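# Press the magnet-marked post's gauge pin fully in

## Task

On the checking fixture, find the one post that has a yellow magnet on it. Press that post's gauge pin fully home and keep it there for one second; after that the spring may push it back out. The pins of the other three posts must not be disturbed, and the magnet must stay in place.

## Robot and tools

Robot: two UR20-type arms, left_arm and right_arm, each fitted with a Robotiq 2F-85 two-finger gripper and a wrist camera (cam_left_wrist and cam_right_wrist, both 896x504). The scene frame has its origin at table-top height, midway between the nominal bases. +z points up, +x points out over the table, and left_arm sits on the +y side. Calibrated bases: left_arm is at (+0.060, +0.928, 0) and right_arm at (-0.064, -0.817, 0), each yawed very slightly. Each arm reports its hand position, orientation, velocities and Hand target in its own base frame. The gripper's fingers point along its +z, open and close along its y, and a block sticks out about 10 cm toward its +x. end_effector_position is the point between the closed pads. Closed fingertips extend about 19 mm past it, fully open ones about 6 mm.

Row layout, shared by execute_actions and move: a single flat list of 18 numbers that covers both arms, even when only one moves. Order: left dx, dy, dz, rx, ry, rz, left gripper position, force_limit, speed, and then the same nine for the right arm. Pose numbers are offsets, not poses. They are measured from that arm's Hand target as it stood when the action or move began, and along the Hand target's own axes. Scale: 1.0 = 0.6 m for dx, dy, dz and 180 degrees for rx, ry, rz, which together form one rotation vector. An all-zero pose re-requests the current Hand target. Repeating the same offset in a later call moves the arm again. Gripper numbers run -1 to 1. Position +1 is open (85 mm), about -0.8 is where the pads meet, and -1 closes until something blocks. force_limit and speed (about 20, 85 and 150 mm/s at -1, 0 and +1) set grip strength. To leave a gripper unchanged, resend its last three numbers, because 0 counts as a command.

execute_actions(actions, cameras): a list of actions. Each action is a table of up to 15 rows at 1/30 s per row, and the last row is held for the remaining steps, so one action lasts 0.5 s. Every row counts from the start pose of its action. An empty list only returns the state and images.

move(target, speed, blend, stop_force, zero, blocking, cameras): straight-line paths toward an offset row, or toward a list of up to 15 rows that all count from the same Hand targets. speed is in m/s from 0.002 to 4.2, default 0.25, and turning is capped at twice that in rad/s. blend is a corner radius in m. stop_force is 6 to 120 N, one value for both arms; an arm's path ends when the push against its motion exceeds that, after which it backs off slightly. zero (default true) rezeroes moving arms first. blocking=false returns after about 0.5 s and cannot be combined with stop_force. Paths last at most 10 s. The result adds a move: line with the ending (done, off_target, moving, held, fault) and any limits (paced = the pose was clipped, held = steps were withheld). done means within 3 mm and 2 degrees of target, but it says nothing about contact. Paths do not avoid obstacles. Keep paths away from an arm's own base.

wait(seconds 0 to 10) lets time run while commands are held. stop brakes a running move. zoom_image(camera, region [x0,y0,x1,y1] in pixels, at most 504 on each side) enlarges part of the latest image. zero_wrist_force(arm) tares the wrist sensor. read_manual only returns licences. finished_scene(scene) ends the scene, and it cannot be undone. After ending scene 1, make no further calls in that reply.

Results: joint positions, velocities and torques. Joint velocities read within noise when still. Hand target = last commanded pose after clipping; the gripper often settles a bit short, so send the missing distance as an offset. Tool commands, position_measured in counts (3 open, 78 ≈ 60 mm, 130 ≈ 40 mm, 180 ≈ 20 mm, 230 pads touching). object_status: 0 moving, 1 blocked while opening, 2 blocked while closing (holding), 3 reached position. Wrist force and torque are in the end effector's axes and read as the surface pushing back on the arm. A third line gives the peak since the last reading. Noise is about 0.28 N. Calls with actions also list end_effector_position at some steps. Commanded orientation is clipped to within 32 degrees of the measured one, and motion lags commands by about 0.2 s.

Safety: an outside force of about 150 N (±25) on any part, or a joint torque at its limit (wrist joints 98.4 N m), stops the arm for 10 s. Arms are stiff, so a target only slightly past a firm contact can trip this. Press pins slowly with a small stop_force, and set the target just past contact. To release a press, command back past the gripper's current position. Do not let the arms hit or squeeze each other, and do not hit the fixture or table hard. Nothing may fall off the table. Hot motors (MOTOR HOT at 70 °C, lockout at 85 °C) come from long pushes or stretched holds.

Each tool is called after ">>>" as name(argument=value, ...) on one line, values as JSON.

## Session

>>> execute_actions(actions=[])

Scene clock: 0.00 s.
left_arm: end_effector_position=(+1.6020, +0.5513, +0.3701) position_measured=3 object_status=3 end_effector_quat_wxyz=(-0.049, +0.940, +0.190, +0.279) | right_arm: end_effector_position=(+0.4481, +0.4679, +0.3319) position_measured=3 object_status=3 end_effector_quat_wxyz=(-0.272, +0.502, +0.649, +0.503)
Joint positions: left_arm=[0.193 -0.686 0.985 -2.439 -1.472 -3.319] | right_arm=[4.007 -1.969 -2.772 1.193 2.076 2.519]
Joint velocities: within noise
Joint torques (N m): no reading
Motor temperatures (°C): left_arm=[24 35 26 38 34 34] | right_arm=[28 35 36 37 34 38]
Wrist force (N): no reading
Wrist torque (N m): no reading
Wrist force, peak (N): no reading
Hand target: left_arm +1.6020, +0.5513, +0.3701; -0.049, +0.940, +0.190, +0.279 | right_arm +0.4481, +0.4679, +0.3319; -0.272, +0.502, +0.649, +0.503
Tool commands: left_gripper/position=+1.0 left_gripper/force_limit=+1.0 left_gripper/speed=+1.0 right_gripper/position=+1.0 right_gripper/force_limit=+1.0 right_gripper/speed=+1.0
camera_calibration:
cam_left_wrist: T_world_to_cam=[[0.280319, -0.958405, -0.0536817, 0.116011], [-0.933413, -0.259108, -0.248199, 1.75322], [0.223966, 0.119682, -0.967221, 0.0591923], [0, 0, 0, 1]] pos_world=[1.5907, 0.558373, 0.498626]
cam_right_wrist: T_world_to_cam=[[0.956613, -0.13676, 0.257272, -0.433465], [0.120637, -0.61784, -0.776995, 0.502422], [0.265214, 0.774319, -0.574535, -0.162484], [0, 0, 0, 1]] pos_world=[0.39714, 0.37695, 0.408545]

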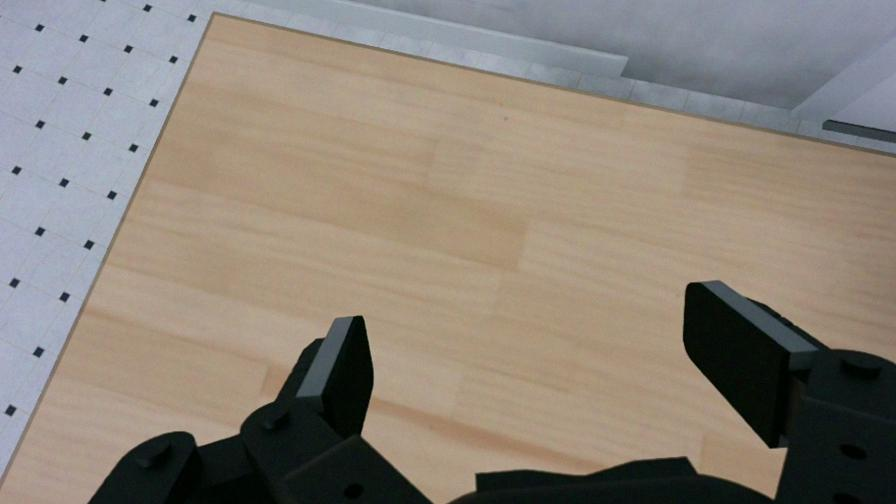

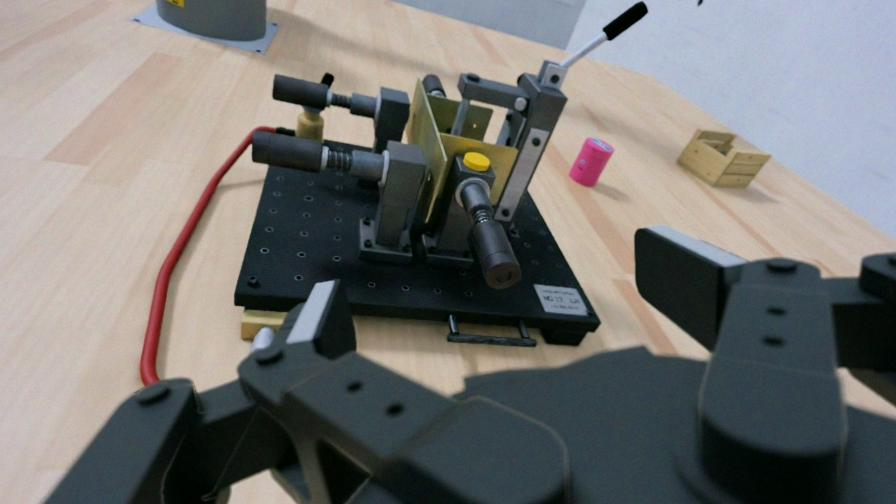

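>>> move(target=[0,0,0,0,0,0,1,1,1,-0.07,0.126,0.214,0.117,-0.37,0.0617,-1,-0.5,0], speed=0.5, cameras=["cam_right_wrist"])

Scene clock: 3.00 s.
left_arm: end_effector_position=(+1.6020, +0.5513, +0.3701) position_measured=3 object_status=3 end_effector_quat_wxyz=(-0.049, +0.940, +0.190, +0.279) | right_arm: end_effector_position=(+0.5522, +0.5701, +0.2800) position_measured=232 object_status=3 end_effector_quat_wxyz=(+0.000, +0.696, +0.718, +0.000)
Joint positions: left_arm=[0.193 -0.686 0.985 -2.439 -1.472 -3.319] | right_arm=[4.199 -1.64 -2.219 -0.853 1.572 2.596]
Joint velocities: within noise
Joint torques (N m): left_arm=[1.37 -269.68 -103.78 -11.83 0.87 -0.69] | right_arm=[23.91 64.72 101 3.27 -4.1 5.29]
Motor temperatures (°C): left_arm=[24 35 26 38 34 34] | right_arm=[28 35 36 37 34 38]
Wrist force (N): left_arm=[0.4 0.0 -0.1] | right_arm=[-0.3 2.3 0.6]
Wrist torque (N m): left_arm=[0.00 -0.09 -0.01] | right_arm=[1.19 0.27 -0.73]
Wrist force, peak (N): left_arm=[0.6 -0.4 -0.5] | right_arm=[1.5 2.9 1.5]
Hand target: left_arm +1.6020, +0.5513, +0.3701; -0.049, +0.940, +0.190, +0.279 | right_arm +0.5522, +0.5701, +0.2800; +0.000, +0.696, +0.718, +0.000
Off the commanded pose: left_arm 0.000 m, 0 deg | right_arm 0.000 m, 0 deg.
move: done
camera_calibration:
cam_right_wrist: T_world_to_cam=[[0.988835, -0.131761, 0.0695958, -0.473714], [-0.146259, -0.947565, 0.284129, 0.550851], [0.0285096, -0.291136, -0.956257, 0.545984], [0, 0, 0, 1]] pos_world=[0.533427, 0.618506, 0.398557]
Images, in order (width x height): cam_right_wrist 896x504.

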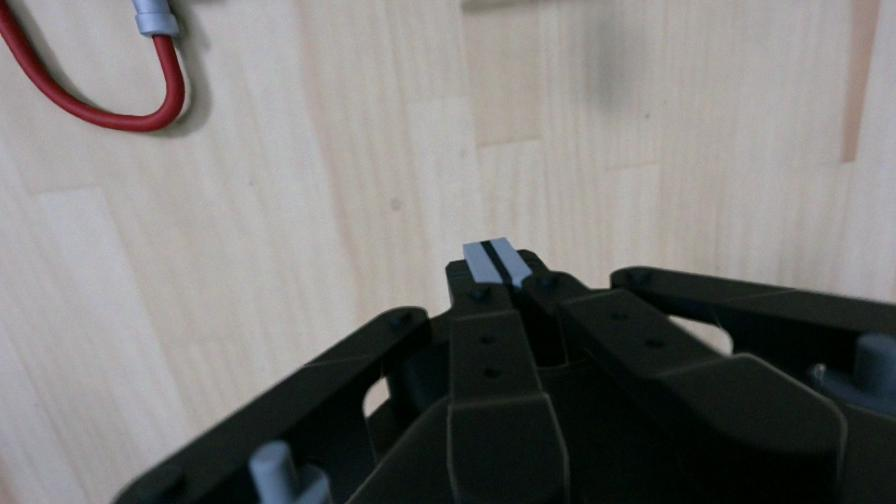

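>>> move(target=[[0,0,0,0,0,0,1,1,1,0,0,0.172,0,0,0,-1,-0.5,0],[0,0,0,0,0,0,1,1,1,0.083,0,0.172,0,0,0,-1,-0.5,0]], speed=0.25, blend=[0.015,0], cameras=["cam_right_wrist"])

Scene clock: 4.37 s.
left_arm: end_effector_position=(+1.6020, +0.5513, +0.3701) position_measured=3 object_status=3 end_effector_quat_wxyz=(-0.049, +0.940, +0.190, +0.279) | right_arm: end_effector_position=(+0.5505, +0.6197, +0.1769) position_measured=232 object_status=3 end_effector_quat_wxyz=(+0.000, +0.696, +0.718, +0.000)
Joint positions: left_arm=[0.193 -0.686 0.985 -2.439 -1.472 -3.319] | right_arm=[4.231 -1.787 -2.242 -0.684 1.572 2.628]
Joint velocities: within noise
Joint torques (N m): left_arm=[-1.14 -271.58 -103.1 -11.75 1.14 -1.03] | right_arm=[25.71 81.45 89.19 5.29 3.09 5.89]
Motor temperatures (°C): left_arm=[24 35 26 38 34 34] | right_arm=[28 35 36 37 34 38]
Wrist force (N): left_arm=[0.3 0.1 -0.2] | right_arm=[-1.4 2.2 0.4]
Wrist torque (N m): left_arm=[0.01 -0.06 -0.01] | right_arm=[1.30 0.42 -0.67]
Wrist force, peak (N): left_arm=[0.4 0.2 -0.4] | right_arm=[-3.5 2.3 3.2]
Hand target: left_arm +1.6020, +0.5513, +0.3701; -0.049, +0.940, +0.190, +0.279 | right_arm +0.5505, +0.6199, +0.1768; +0.000, +0.696, +0.718, +0.000
Off the commanded pose: left_arm 0.000 m, 0 deg | right_arm 0.000 m, 0 deg.
move: done
camera_calibration:
cam_right_wrist: T_world_to_cam=[[0.988835, -0.131759, 0.0696083, -0.458307], [-0.146264, -0.947537, 0.284219, 0.626976], [0.0285081, -0.291227, -0.956229, 0.46187], [0, 0, 0, 1]] pos_world=[0.531727, 0.668205, 0.295357]
Images, in order (width x height): cam_right_wrist 896x504.

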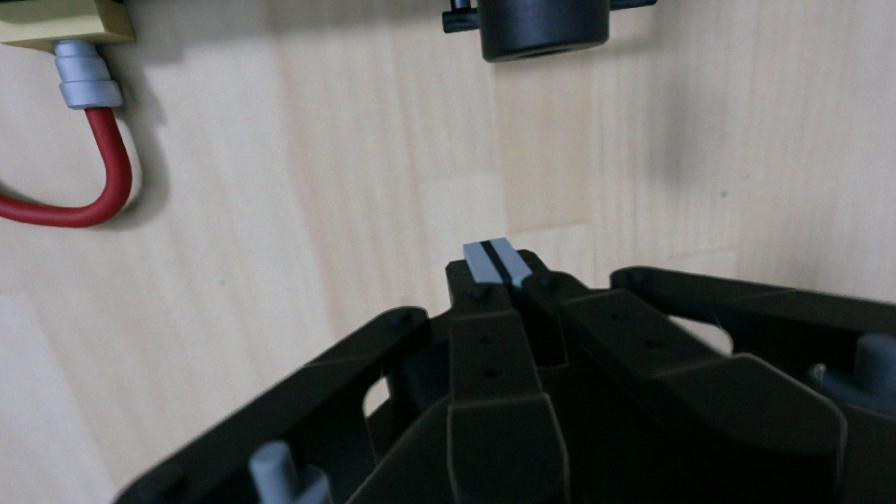

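>>> move(target=[[0,0,0,0,0,0,1,1,1,0,0.03,0.02,0,0,0,-1,-0.5,0],[0,0,0,0,0,0,1,1,1,0.05,0.03,0.02,0,0,0,-1,-0.5,0]], speed=0.15, blend=[0.005,0], cameras=["cam_right_wrist"])

Scene clock: 5.97 s.
left_arm: end_effector_position=(+1.6020, +0.5513, +0.3701) position_measured=3 object_status=3 end_effector_quat_wxyz=(-0.049, +0.940, +0.190, +0.279) | right_arm: end_effector_position=(+0.5675, +0.6503, +0.1648) position_measured=232 object_status=3 end_effector_quat_wxyz=(+0.000, +0.696, +0.718, +0.000)
Joint positions: left_arm=[0.193 -0.686 0.985 -2.439 -1.472 -3.319] | right_arm=[4.23 -1.833 -2.202 -0.679 1.572 2.627]
Joint velocities: within noise
Joint torques (N m): left_arm=[-1.88 -277.02 -104.81 -12.1 1.14 -0.87] | right_arm=[21.55 87.86 92 4.17 0.97 5.73]
Motor temperatures (°C): left_arm=[24 35 26 38 34 34] | right_arm=[28 35 36 37 34 38]
Wrist force (N): left_arm=[0.4 -0.3 -0.4] | right_arm=[-1.2 2.8 0.3]
Wrist torque (N m): left_arm=[-0.06 -0.07 0.00] | right_arm=[1.44 0.47 -0.69]
Wrist force, peak (N): left_arm=[0.7 -0.2 -0.4] | right_arm=[-3.3 3.4 1.4]
Hand target: left_arm +1.6020, +0.5513, +0.3701; -0.049, +0.940, +0.190, +0.279 | right_arm +0.5675, +0.6505, +0.1648; +0.000, +0.696, +0.718, +0.000
Off the commanded pose: left_arm 0.000 m, 0 deg | right_arm 0.000 m, 0 deg.
move: done
camera_calibration:
cam_right_wrist: T_world_to_cam=[[0.988836, -0.13179, 0.0695277, -0.470305], [-0.146273, -0.947505, 0.284322, 0.661835], [0.0284069, -0.291318, -0.956204, 0.458932], [0, 0, 0, 1]] pos_world=[0.548826, 0.698805, 0.283358]
Images, in order (width x height): cam_right_wrist 896x504.

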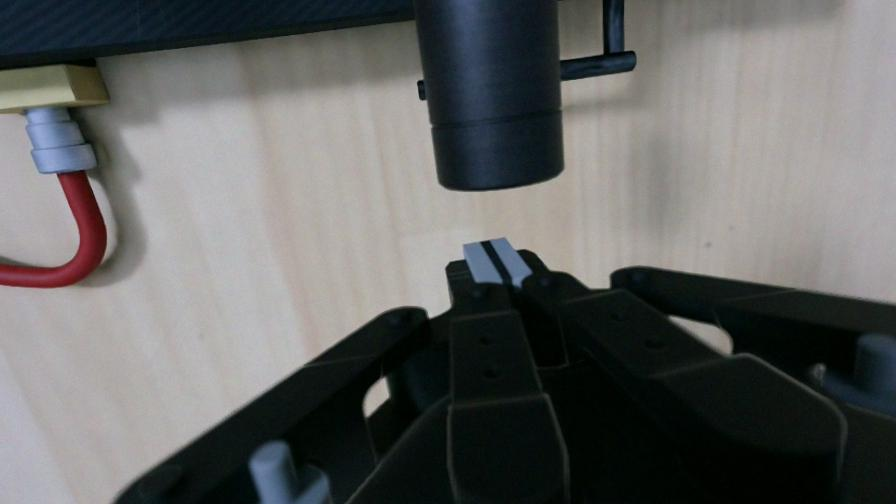

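>>> move(target=[0,0,0,0,0,0,1,1,1,0.1,0.005,0,0,0,0,-1,-0.5,0], speed=0.011, stop_force=45, cameras=["cam_right_wrist"])

>>> wait(seconds=1.1, cameras=[])

Scene clock: 11.13 s.
left_arm: end_effector_position=(+1.6020, +0.5513, +0.3701) position_measured=3 object_status=3 end_effector_quat_wxyz=(-0.049, +0.940, +0.190, +0.279) | right_arm: end_effector_position=(+0.5682, +0.6906, +0.1648) position_measured=232 object_status=3 end_effector_quat_wxyz=(+0.000, +0.696, +0.718, +0.000)
Joint positions: left_arm=[0.193 -0.686 0.985 -2.439 -1.472 -3.319] | right_arm=[4.25 -1.861 -2.158 -0.693 1.572 2.647]
Joint velocities: within noise
Joint torques (N m): left_arm=[0.7 -274.08 -107.9 -11.67 0.52 -0.47] | right_arm=[4.89 161.66 95.32 23.53 11.49 -7.16]
Motor temperatures (°C): left_arm=[24 35 26 38 34 34] | right_arm=[28 35 36 37 34 38]
Wrist force (N): left_arm=[0.2 -0.1 -0.2] | right_arm=[-35.5 5.4 8.1]
Wrist torque (N m): left_arm=[-0.02 -0.03 -0.01] | right_arm=[1.39 0.75 -0.46]
Wrist force, peak (N): left_arm=[0.6 -0.2 -0.5] | right_arm=[-66.4 1.0 -14.5]
Hand target: left_arm +1.6020, +0.5513, +0.3701; -0.049, +0.940, +0.190, +0.279 | right_arm +0.5682, +0.6906, +0.1648; +0.000, +0.696, +0.718, +0.000 (not the last commanded pose)
Off the commanded pose: left_arm 0.000 m, 0 deg | right_arm 0.020 m, 0 deg.
move: contact (right_arm)
camera_calibration:
cam_right_wrist: T_world_to_cam=[[0.988836, -0.13179, 0.0695277, -0.46558], [-0.146273, -0.947505, 0.284322, 0.700135], [0.0284069, -0.291318, -0.956204, 0.47056], [0, 0, 0, 1]] pos_world=[0.549426, 0.739105, 0.283258]
Images, in order (width x height): cam_right_wrist 896x504.

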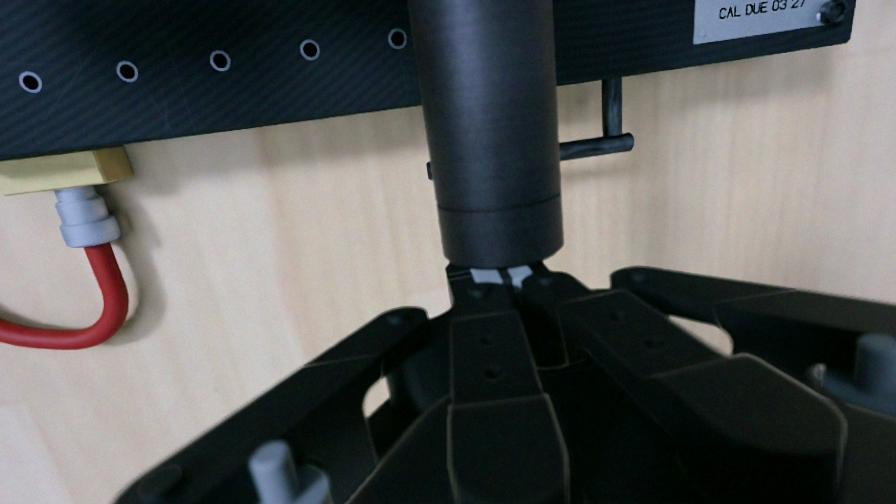

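Scene clock: 12.23 s.
left_arm: end_effector_position=(+1.6020, +0.5513, +0.3701) position_measured=3 object_status=3 end_effector_quat_wxyz=(-0.049, +0.940, +0.190, +0.279) | right_arm: end_effector_position=(+0.5682, +0.6906, +0.1648) position_measured=232 object_status=3 end_effector_quat_wxyz=(+0.000, +0.696, +0.718, +0.000)
Joint positions: left_arm=[0.193 -0.686 0.985 -2.439 -1.472 -3.319] | right_arm=[4.25 -1.861 -2.158 -0.693 1.572 2.647]
Joint velocities: within noise
Joint torques (N m): left_arm=[-0.4 -272 -106.26 -11.44 0.97 -1.1] | right_arm=[-0.04 155.35 93.64 18.35 9.39 -6.67]
Motor temperatures (°C): left_arm=[24 35 26 38 34 34] | right_arm=[28 35 36 37 34 38]
Wrist force (N): left_arm=[0.4 0.0 -0.1] | right_arm=[-34.5 4.2 8.6]
Wrist torque (N m): left_arm=[-0.01 -0.08 -0.01] | right_arm=[1.39 0.68 -0.48]
Wrist force, peak (N): left_arm=[0.4 -0.5 -0.4] | right_arm=[-35.0 5.5 8.9]
Hand target: left_arm +1.6020, +0.5513, +0.3701; -0.049, +0.940, +0.190, +0.279 | right_arm +0.5682, +0.6906, +0.1648; +0.000, +0.696, +0.718, +0.000 (not the last commanded pose)
Tool commands: left_gripper/position=+1.0 left_gripper/force_limit=+1.0 left_gripper/speed=+1.0 right_gripper/position=-1.0 right_gripper/force_limit=-0.5 right_gripper/speed=+0.0
Off the commanded pose: left_arm 0.000 m, 0 deg | right_arm 0.020 m, 0 deg.
wait: 1.10 s; at rest by 0.17 s
No camera images: "cameras" was empty.

>>> move(target=[0,0,0,0,0,0,1,1,1,0.01,0,0,0,0,0,-1,-0.5,0], speed=0.005, stop_force=20, cameras=[])

>>> wait(seconds=1.1, cameras=[])

>>> move(target=[0,0,0,0,0,0,1,1,1,-0.075,0,0,0,0,0,-1,-0.5,0], speed=0.06, cameras=[])

>>> finished_scene(scene=2)

Scene clock: 13.27 s.
left_arm: end_effector_position=(+1.6020, +0.5513, +0.3701) position_measured=3 object_status=3 end_effector_quat_wxyz=(-0.049, +0.940, +0.190, +0.279) | right_arm: end_effector_position=(+0.5682, +0.6908, +0.1647) position_measured=232 object_status=3 end_effector_quat_wxyz=(+0.000, +0.696, +0.718, +0.000)
Joint positions: left_arm=[0.193 -0.686 0.985 -2.439 -1.472 -3.319] | right_arm=[4.25 -1.861 -2.158 -0.694 1.572 2.647]
Joint velocities: within noise
Joint torques (N m): left_arm=[2.63 -274.89 -103.79 -12.27 0.69 -0.82] | right_arm=[25.84 140.16 105.97 30.58 7.86 -0.94]
Motor temperatures (°C): left_arm=[24 35 26 38 34 34] | right_arm=[28 35 36 37 34 38]
Wrist force (N): left_arm=[0.4 -0.1 -0.4] | right_arm=[-64.4 0.5 -13.2]
Wrist torque (N m): left_arm=[-0.02 -0.07 -0.01] | right_arm=[1.21 1.19 -0.38]
Wrist force, peak (N): left_arm=[0.3 -0.3 -0.6] | right_arm=[-68.7 -1.2 -11.2]
Hand target: left_arm +1.6020, +0.5513, +0.3701; -0.049, +0.940, +0.190, +0.279 | right_arm +0.5682, +0.6908, +0.1647; +0.000, +0.696, +0.718, +0.000 (not the last commanded pose)
Off the commanded pose: left_arm 0.000 m, 0 deg | right_arm 0.006 m, 0 deg.
move: contact (right_arm)
No camera images: "cameras" was empty.

Scene clock: 14.37 s.
left_arm: end_effector_position=(+1.6020, +0.5513, +0.3701) position_measured=3 object_status=3 end_effector_quat_wxyz=(-0.049, +0.940, +0.190, +0.279) | right_arm: end_effector_position=(+0.5682, +0.6908, +0.1647) position_measured=232 object_status=3 end_effector_quat_wxyz=(+0.000, +0.696, +0.718, +0.000)
Joint positions: left_arm=[0.193 -0.686 0.985 -2.439 -1.472 -3.319] | right_arm=[4.25 -1.861 -2.158 -0.694 1.572 2.647]
Joint velocities: within noise
Joint torques (N m): left_arm=[2.74 -276.19 -105.17 -12.26 0.8 -1.16] | right_arm=[21.23 141.31 102.67 27.73 7.7 -7.56]
Motor temperatures (°C): left_arm=[24 35 26 38 34 34] | right_arm=[28 35 36 37 34 38]
Wrist force (N): left_arm=[0.2 -0.1 -0.1] | right_arm=[-59.7 2.5 -10.2]
Wrist torque (N m): left_arm=[-0.03 -0.03 -0.01] | right_arm=[1.25 1.05 -0.38]
Wrist force, peak (N): left_arm=[0.3 -0.2 -0.5] | right_arm=[-64.0 0.9 -13.0]
Hand target: left_arm +1.6020, +0.5513, +0.3701; -0.049, +0.940, +0.190, +0.279 | right_arm +0.5682, +0.6908, +0.1647; +0.000, +0.696, +0.718, +0.000 (not the last commanded pose)
Tool commands: left_gripper/position=+1.0 left_gripper/force_limit=+1.0 left_gripper/speed=+1.0 right_gripper/position=-1.0 right_gripper/force_limit=-0.5 right_gripper/speed=+0.0
Off the commanded pose: left_arm 0.000 m, 0 deg | right_arm 0.006 m, 0 deg.
wait: 1.10 s; at rest by 0.17 s
No camera images: "cameras" was empty.

Scene clock: 15.50 s.
left_arm: end_effector_position=(+1.6020, +0.5513, +0.3701) position_measured=3 object_status=3 end_effector_quat_wxyz=(-0.049, +0.940, +0.190, +0.279) | right_arm: end_effector_position=(+0.5696, +0.6460, +0.1648) position_measured=232 object_status=3 end_effector_quat_wxyz=(+0.000, +0.696, +0.718, +0.000)
Joint positions: left_arm=[0.193 -0.686 0.985 -2.439 -1.472 -3.319] | right_arm=[4.225 -1.831 -2.204 -0.678 1.572 2.622]
Joint velocities: within noise
Joint torques (N m): left_arm=[-1.71 -269.11 -103.84 -11.45 1.26 -0.86] | right_arm=[-17.36 140.73 56.6 15.99 -3.43 -5.79]
Motor temperatures (°C): left_arm=[24 35 26 38 34 34] | right_arm=[28 35 36 37 34 38]
Wrist force (N): left_arm=[0.1 0.0 -0.4] | right_arm=[0.2 2.1 1.9]
Wrist torque (N m): left_arm=[0.00 -0.03 -0.01] | right_arm=[1.32 0.19 -0.69]
Wrist force, peak (N): left_arm=[0.4 -0.4 -0.6] | right_arm=[-59.6 2.6 -10.0]
Hand target: left_arm +1.6020, +0.5513, +0.3701; -0.049, +0.940, +0.190, +0.279 | right_arm +0.5696, +0.6458, +0.1647; +0.000, +0.696, +0.718, +0.000
Off the commanded pose: left_arm 0.000 m, 0 deg | right_arm 0.000 m, 0 deg.
move: done
No camera images: "cameras" was empty.

The scene is finished: the task was done.


## Next scene

The same job, from a new start.

>>> execute_actions(actions=[])

Scene clock: 0.00 s.
left_arm: end_effector_position=(+0.3071, -0.4220, +0.1602) position_measured=3 object_status=3 end_effector_quat_wxyz=(+0.066, +0.956, -0.074, +0.275) | right_arm: end_effector_position=(+0.4900, -0.3027, +0.2369) position_measured=3 object_status=3 end_effector_quat_wxyz=(+0.548, -0.467, -0.511, -0.471)
Joint positions: left_arm=[-1.763 -1.739 2.857 -2.766 -1.003 1.555] | right_arm=[2.511 -2.074 -2.06 -2.212 2.389 -0.015]
Joint velocities: within noise
Joint torques (N m): no reading
Motor temperatures (°C): left_arm=[24 35 26 38 34 33] | right_arm=[28 35 35 36 33 38]
Wrist force (N): no reading
Wrist torque (N m): no reading
Wrist force, peak (N): no reading
Hand target: left_arm +0.3071, -0.4220, +0.1602; +0.066, +0.956, -0.074, +0.275 | right_arm +0.4900, -0.3027, +0.2369; +0.548, -0.467, -0.511, -0.471
Tool commands: left_gripper/position=+1.0 left_gripper/force_limit=+1.0 left_gripper/speed=+1.0 right_gripper/position=+1.0 right_gripper/force_limit=+1.0 right_gripper/speed=+1.0
camera_calibration:
cam_left_wrist: T_world_to_cam=[[-0.285835, -0.958093, 0.0188626, -0.30276], [-0.929607, 0.27245, -0.248197, 0.463413], [0.232657, -0.0884782, -0.968526, 0.172428], [0, 0, 0, 1]] pos_world=[0.304136, -0.401073, 0.28773]
cam_right_wrist: T_world_to_cam=[[0.978979, 0.0562001, -0.196068, -0.399553], [-0.174505, -0.266853, -0.947807, 0.238768], [-0.105588, 0.962097, -0.251436, 0.530477], [0, 0, 0, 1]] pos_world=[0.488832, -0.424199, 0.281347]

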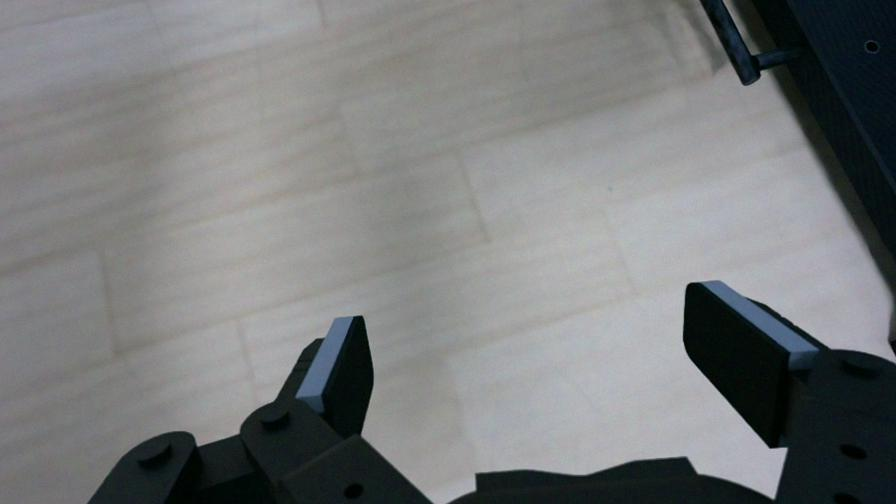

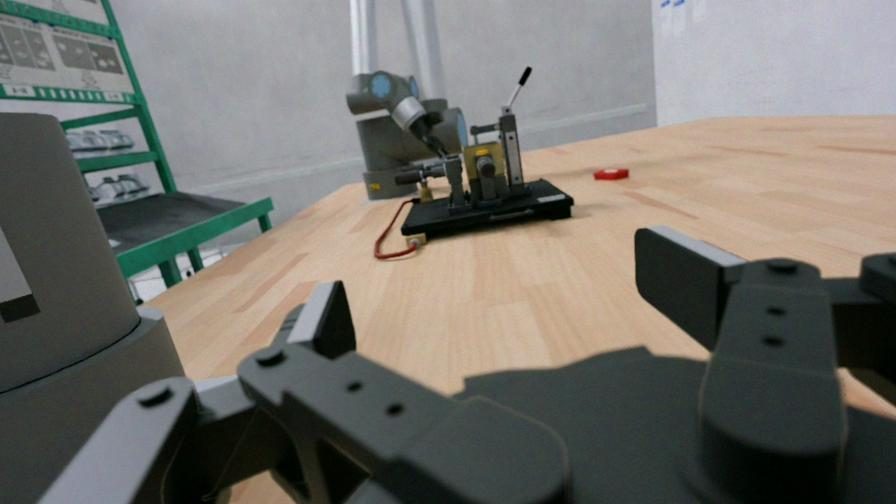

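>>> zoom_image(camera="cam_right_wrist", region=[350, 50, 600, 270])

Scaled by 2.016 from the camera's 896x504 image, which has a finer 1280x720 frame.

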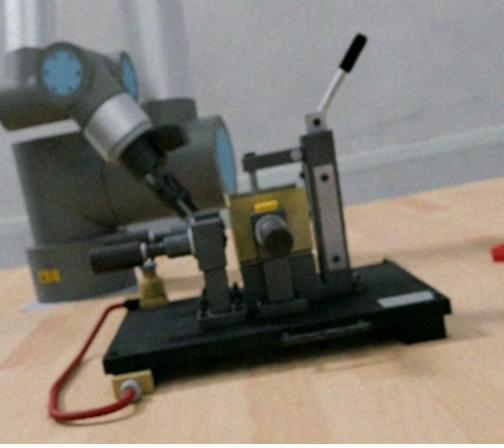

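>>> move(target=[0,0,0,0,0,0,1,1,1,0.412,0.417,0.928,-0.0386,-0.5127,0.0221,-1,-0.5,0], speed=0.6, cameras=[])

>>> move(target=[0,0,0,0,0,0,1,1,1,0.983,-0.3,-0.083,0,0,0,-1,-0.5,0], speed=0.6, cameras=["cam_right_wrist"])

Scene clock: 3.57 s.
left_arm: end_effector_position=(+0.3071, -0.4220, +0.1602) position_measured=3 object_status=3 end_effector_quat_wxyz=(+0.066, +0.956, -0.074, +0.275) | right_arm: end_effector_position=(+0.6799, +0.2703, +0.4999) position_measured=232 object_status=3 end_effector_quat_wxyz=(+0.000, +0.707, +0.707, +0.000)
Joint positions: left_arm=[-1.763 -1.739 2.857 -2.766 -1.003 1.555] | right_arm=[3.799 -1.407 -2.084 -1.221 1.57 2.227]
Joint velocities: within noise
Joint torques (N m): left_arm=[1.19 -7.23 -55 -10.04 3.25 -0.94] | right_arm=[9.46 28.23 113.3 5.45 -3.68 6.17]
Motor temperatures (°C): left_arm=[24 35 26 38 34 33] | right_arm=[28 35 35 36 33 38]
Wrist force (N): left_arm=[0.1 -0.2 -0.1] | right_arm=[-0.7 2.6 2.8]
Wrist torque (N m): left_arm=[-0.03 -0.01 0.00] | right_arm=[1.40 0.03 -0.42]
Wrist force, peak (N): left_arm=[-0.1 -0.5 -0.2] | right_arm=[4.9 3.5 1.1]
Hand target: left_arm +0.3071, -0.4220, +0.1602; +0.066, +0.956, -0.074, +0.275 | right_arm +0.6799, +0.2704, +0.5000; +0.000, +0.707, +0.707, +0.000
Off the commanded pose: left_arm 0.000 m, 0 deg | right_arm 0.000 m, 0 deg.
move: done
No camera images: "cameras" was empty.

Scene clock: 5.37 s.
left_arm: end_effector_position=(+0.3071, -0.4220, +0.1602) position_measured=3 object_status=3 end_effector_quat_wxyz=(+0.066, +0.956, -0.074, +0.275) | right_arm: end_effector_position=(+0.4996, +0.8599, +0.5490) position_measured=232 object_status=3 end_effector_quat_wxyz=(+0.000, +0.707, +0.707, +0.000)
Joint positions: left_arm=[-1.763 -1.739 2.857 -2.766 -1.003 1.555] | right_arm=[4.39 -1.705 -1.721 -1.287 1.57 2.818]
Joint velocities: within noise
Joint torques (N m): left_arm=[-0.23 -12.07 -55.33 -10.2 3.08 -1.25] | right_arm=[14.23 93.9 116.7 4.27 -3.75 5.52]
Motor temperatures (°C): left_arm=[24 35 26 38 34 33] | right_arm=[28 35 35 36 33 38]
Wrist force (N): left_arm=[0.1 -0.1 -0.2] | right_arm=[-0.3 3.1 2.0]
Wrist torque (N m): left_arm=[-0.02 -0.01 0.00] | right_arm=[1.42 0.10 -0.51]
Wrist force, peak (N): left_arm=[0.2 -0.3 -0.4] | right_arm=[-4.8 4.9 2.7]
Hand target: left_arm +0.3071, -0.4220, +0.1602; +0.066, +0.956, -0.074, +0.275 | right_arm +0.4995, +0.8601, +0.5490; +0.000, +0.707, +0.707, +0.000
Off the commanded pose: left_arm 0.000 m, 0 deg | right_arm 0.000 m, 0 deg.
move: done
camera_calibration:
cam_right_wrist: T_world_to_cam=[[0.9841, -0.16288, 0.0708356, -0.373839], [-0.176456, -0.942063, 0.285271, 0.751126], [0.0202667, -0.293235, -0.955826, 0.894783], [0, 0, 0, 1]] pos_world=[0.482301, 0.909099, 0.667463]
Images, in order (width x height): cam_right_wrist 896x504.

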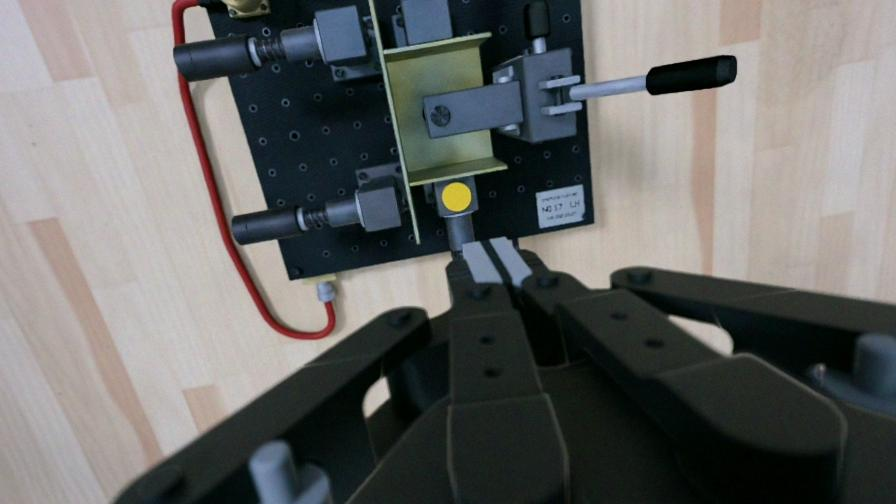

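>>> move(target=[[0,0,0,0,0,0,1,1,1,-0.483,0.021,0.4,0,0,0,-1,-0.5,0],[0,0,0,0,0,0,1,1,1,-0.45,0.021,0.643,0,0,0,-1,-0.5,0]], speed=[0.45,0.3], blend=[0.04,0], cameras=["cam_right_wrist"])

Scene clock: 8.07 s.
left_arm: end_effector_position=(+0.3071, -0.4220, +0.1602) position_measured=3 object_status=3 end_effector_quat_wxyz=(+0.066, +0.956, -0.074, +0.275) | right_arm: end_effector_position=(+0.5123, +0.5897, +0.1637) position_measured=232 object_status=3 end_effector_quat_wxyz=(+0.000, +0.707, +0.707, +0.000)
Joint positions: left_arm=[-1.763 -1.739 2.857 -2.766 -1.003 1.555] | right_arm=[4.258 -1.756 -2.313 -0.644 1.57 2.686]
Joint velocities: within noise
Joint torques (N m): left_arm=[-1.44 -14.42 -55.01 -10 2.9 -0.98] | right_arm=[24.75 81.59 58.55 15.8 1.77 6.29]
Motor temperatures (°C): left_arm=[24 35 26 38 34 33] | right_arm=[28 35 35 36 33 38]
Wrist force (N): left_arm=[-0.1 0.1 -0.1] | right_arm=[0.1 2.8 1.5]
Wrist torque (N m): left_arm=[0.02 0.03 0.00] | right_arm=[1.53 -0.10 -0.46]
Wrist force, peak (N): left_arm=[0.4 0.1 -0.4] | right_arm=[-4.8 2.1 2.1]
Hand target: left_arm +0.3071, -0.4220, +0.1602; +0.066, +0.956, -0.074, +0.275 | right_arm +0.5124, +0.5897, +0.1635; +0.000, +0.707, +0.707, +0.000
Off the commanded pose: left_arm 0.000 m, 0 deg | right_arm 0.000 m, 0 deg.
move: done
camera_calibration:
cam_right_wrist: T_world_to_cam=[[0.984102, -0.16291, 0.0707421, -0.403002], [-0.176458, -0.942058, 0.285288, 0.608758], [0.0201668, -0.293236, -0.955828, 0.446969], [0, 0, 0, 1]] pos_world=[0.495001, 0.638899, 0.282063]
Images, in order (width x height): cam_right_wrist 896x504.

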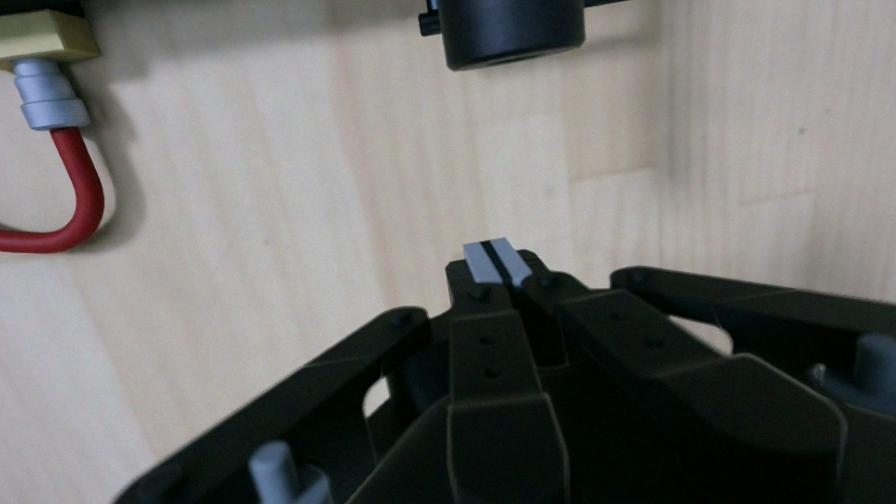

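>>> move(target=[[0,0,0,0,0,0,1,1,1,0.047,0.018,0,0,0,0,-1,-0.5,0],[0,0,0,0,0,0,1,1,1,0.097,0.018,0,0,0,0,-1,-0.5,0],[0,0,0,0,0,0,1,1,1,0.167,0.018,0,0,0,0,-1,-0.5,0]], speed=[0.12,0.03,0.01], stop_force=45, cameras=["cam_right_wrist"])

>>> move(target=[0,0,0,0,0,0,1,1,1,0.01,0,0,0,0,0,-1,-0.5,0], speed=0.005, stop_force=20, cameras=[])

>>> wait(seconds=1.1, cameras=[])

Scene clock: 12.17 s.
left_arm: end_effector_position=(+0.3071, -0.4220, +0.1602) position_measured=3 object_status=3 end_effector_quat_wxyz=(+0.066, +0.956, -0.074, +0.275) | right_arm: end_effector_position=(+0.5231, +0.6588, +0.1634) position_measured=232 object_status=3 end_effector_quat_wxyz=(+0.001, +0.707, +0.707, +0.000)
Joint positions: left_arm=[-1.763 -1.739 2.857 -2.766 -1.003 1.555] | right_arm=[4.283 -1.814 -2.232 -0.668 1.57 2.711]
Joint velocities: within noise
Joint torques (N m): left_arm=[-4.82 -12.49 -53.51 -9.27 3.18 -1.03] | right_arm=[2.3 138.37 90.73 23.91 10.73 -6.98]
Motor temperatures (°C): left_arm=[24 35 26 38 34 33] | right_arm=[28 35 35 36 33 38]
Wrist force (N): left_arm=[-0.2 -0.1 0.0] | right_arm=[-34.4 6.3 10.3]
Wrist torque (N m): left_arm=[-0.01 0.05 0.00] | right_arm=[1.62 0.58 -0.51]
Wrist force, peak (N): left_arm=[0.5 0.1 -0.3] | right_arm=[-64.5 4.1 -12.5]
Hand target: left_arm +0.3071, -0.4220, +0.1602; +0.066, +0.956, -0.074, +0.275 | right_arm +0.5231, +0.6588, +0.1634; +0.001, +0.707, +0.707, +0.000 (not the last commanded pose)
Off the commanded pose: left_arm 0.000 m, 0 deg | right_arm 0.031 m, 0 deg.
move: contact (right_arm); path passed 2 of 3 targets
camera_calibration:
cam_right_wrist: T_world_to_cam=[[0.984101, -0.162866, 0.0708575, -0.402422], [-0.176452, -0.942028, 0.28539, 0.675763], [0.0202693, -0.293356, -0.955788, 0.466845], [0, 0, 0, 1]] pos_world=[0.505801, 0.707999, 0.281863]
Images, in order (width x height): cam_right_wrist 896x504.

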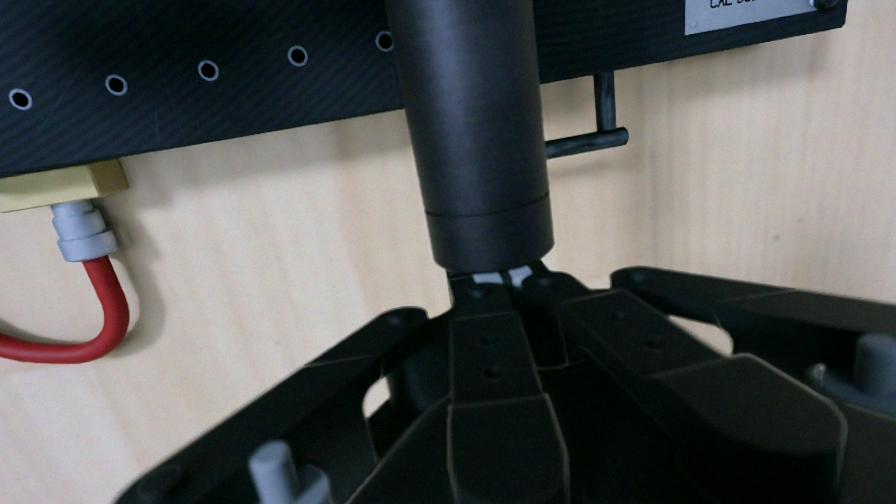

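Scene clock: 12.87 s.
left_arm: end_effector_position=(+0.3071, -0.4220, +0.1602) position_measured=3 object_status=3 end_effector_quat_wxyz=(+0.066, +0.956, -0.074, +0.275) | right_arm: end_effector_position=(+0.5231, +0.6590, +0.1634) position_measured=232 object_status=3 end_effector_quat_wxyz=(+0.001, +0.707, +0.707, +0.000)
Joint positions: left_arm=[-1.763 -1.739 2.857 -2.766 -1.003 1.555] | right_arm=[4.283 -1.814 -2.232 -0.668 1.57 2.711]
Joint velocities: within noise
Joint torques (N m): left_arm=[-0.04 -6.8 -53.31 -9.57 3.99 -1.49] | right_arm=[18.71 127.76 103.26 31.84 10.19 3.62]
Motor temperatures (°C): left_arm=[24 35 26 38 34 33] | right_arm=[28 35 35 36 33 38]
Wrist force (N): left_arm=[-0.1 0.0 -0.1] | right_arm=[-64.4 -1.0 -11.7]
Wrist torque (N m): left_arm=[0.02 0.03 0.00] | right_arm=[1.59 1.10 -0.72]
Wrist force, peak (N): left_arm=[0.2 -0.1 -0.5] | right_arm=[-68.3 -2.3 -10.5]
Hand target: left_arm +0.3071, -0.4220, +0.1602; +0.066, +0.956, -0.074, +0.275 | right_arm +0.5231, +0.6589, +0.1634; +0.001, +0.707, +0.707, +0.000 (not the last commanded pose)
Off the commanded pose: left_arm 0.000 m, 0 deg | right_arm 0.006 m, 0 deg.
move: contact (right_arm)
No camera images: "cameras" was empty.

Scene clock: 13.97 s.
left_arm: end_effector_position=(+0.3071, -0.4220, +0.1602) position_measured=3 object_status=3 end_effector_quat_wxyz=(+0.066, +0.956, -0.074, +0.275) | right_arm: end_effector_position=(+0.5231, +0.6589, +0.1634) position_measured=232 object_status=3 end_effector_quat_wxyz=(+0.001, +0.707, +0.707, +0.000)
Joint positions: left_arm=[-1.763 -1.739 2.857 -2.766 -1.003 1.555] | right_arm=[4.283 -1.814 -2.232 -0.668 1.57 2.711]
Joint velocities: within noise
Joint torques (N m): left_arm=[1.09 -11.86 -54.08 -9.38 3.33 -1.76] | right_arm=[13.46 129.37 103.2 28.17 10.62 4.37]
Motor temperatures (°C): left_arm=[24 35 26 38 34 33] | right_arm=[28 35 35 36 33 38]
Wrist force (N): left_arm=[0.1 -0.2 -0.1] | right_arm=[-59.4 1.2 -8.5]
Wrist torque (N m): left_arm=[-0.03 -0.02 0.00] | right_arm=[1.60 0.98 -0.67]
Wrist force, peak (N): left_arm=[-0.5 -0.1 -0.2] | right_arm=[-63.9 -1.1 -10.7]
Hand target: left_arm +0.3071, -0.4220, +0.1602; +0.066, +0.956, -0.074, +0.275 | right_arm +0.5231, +0.6589, +0.1634; +0.001, +0.707, +0.707, +0.000 (not the last commanded pose)
Tool commands: left_gripper/position=+1.0 left_gripper/force_limit=+1.0 left_gripper/speed=+1.0 right_gripper/position=-1.0 right_gripper/force_limit=-0.5 right_gripper/speed=+0.0
Off the commanded pose: left_arm 0.000 m, 0 deg | right_arm 0.006 m, 0 deg.
wait: 1.10 s; at rest by 0.17 s
No camera images: "cameras" was empty.

>>> move(target=[0,0,0,0,0,0,1,1,1,-0.07,0,0,0,0,0,-1,-0.5,0], speed=0.06, cameras=[])

>>> finished_scene(scene=3)

Scene clock: 16.70 s.
left_arm: end_effector_position=(+0.3071, -0.4220, +0.1602) position_measured=3 object_status=3 end_effector_quat_wxyz=(+0.066, +0.956, -0.074, +0.275) | right_arm: end_effector_position=(+0.5231, +0.6172, +0.1635) position_measured=232 object_status=3 end_effector_quat_wxyz=(+0.001, +0.707, +0.707, +0.000)
Joint positions: left_arm=[-1.763 -1.739 2.857 -2.766 -1.003 1.555] | right_arm=[4.261 -1.783 -2.276 -0.655 1.57 2.689]
Joint velocities: within noise
Joint torques (N m): left_arm=[-3.35 -12.2 -53.99 -9.96 3.5 -1.07] | right_arm=[-17.14 128.26 51.08 15.47 -3.55 -8.3]
Motor temperatures (°C): left_arm=[24 35 26 38 34 33] | right_arm=[28 35 35 36 33 38]
Wrist force (N): left_arm=[-0.2 0.0 0.0] | right_arm=[-1.7 1.9 2.0]
Wrist torque (N m): left_arm=[0.00 0.05 0.00] | right_arm=[1.45 0.29 -0.40]
Wrist force, peak (N): left_arm=[0.0 0.4 -0.3] | right_arm=[-60.0 1.1 -8.0]
Hand target: left_arm +0.3071, -0.4220, +0.1602; +0.066, +0.956, -0.074, +0.275 | right_arm +0.5231, +0.6169, +0.1635; +0.001, +0.707, +0.707, +0.000
Off the commanded pose: left_arm 0.000 m, 0 deg | right_arm 0.000 m, 0 deg.
move: done
No camera images: "cameras" was empty.

The scene is finished: the task was done.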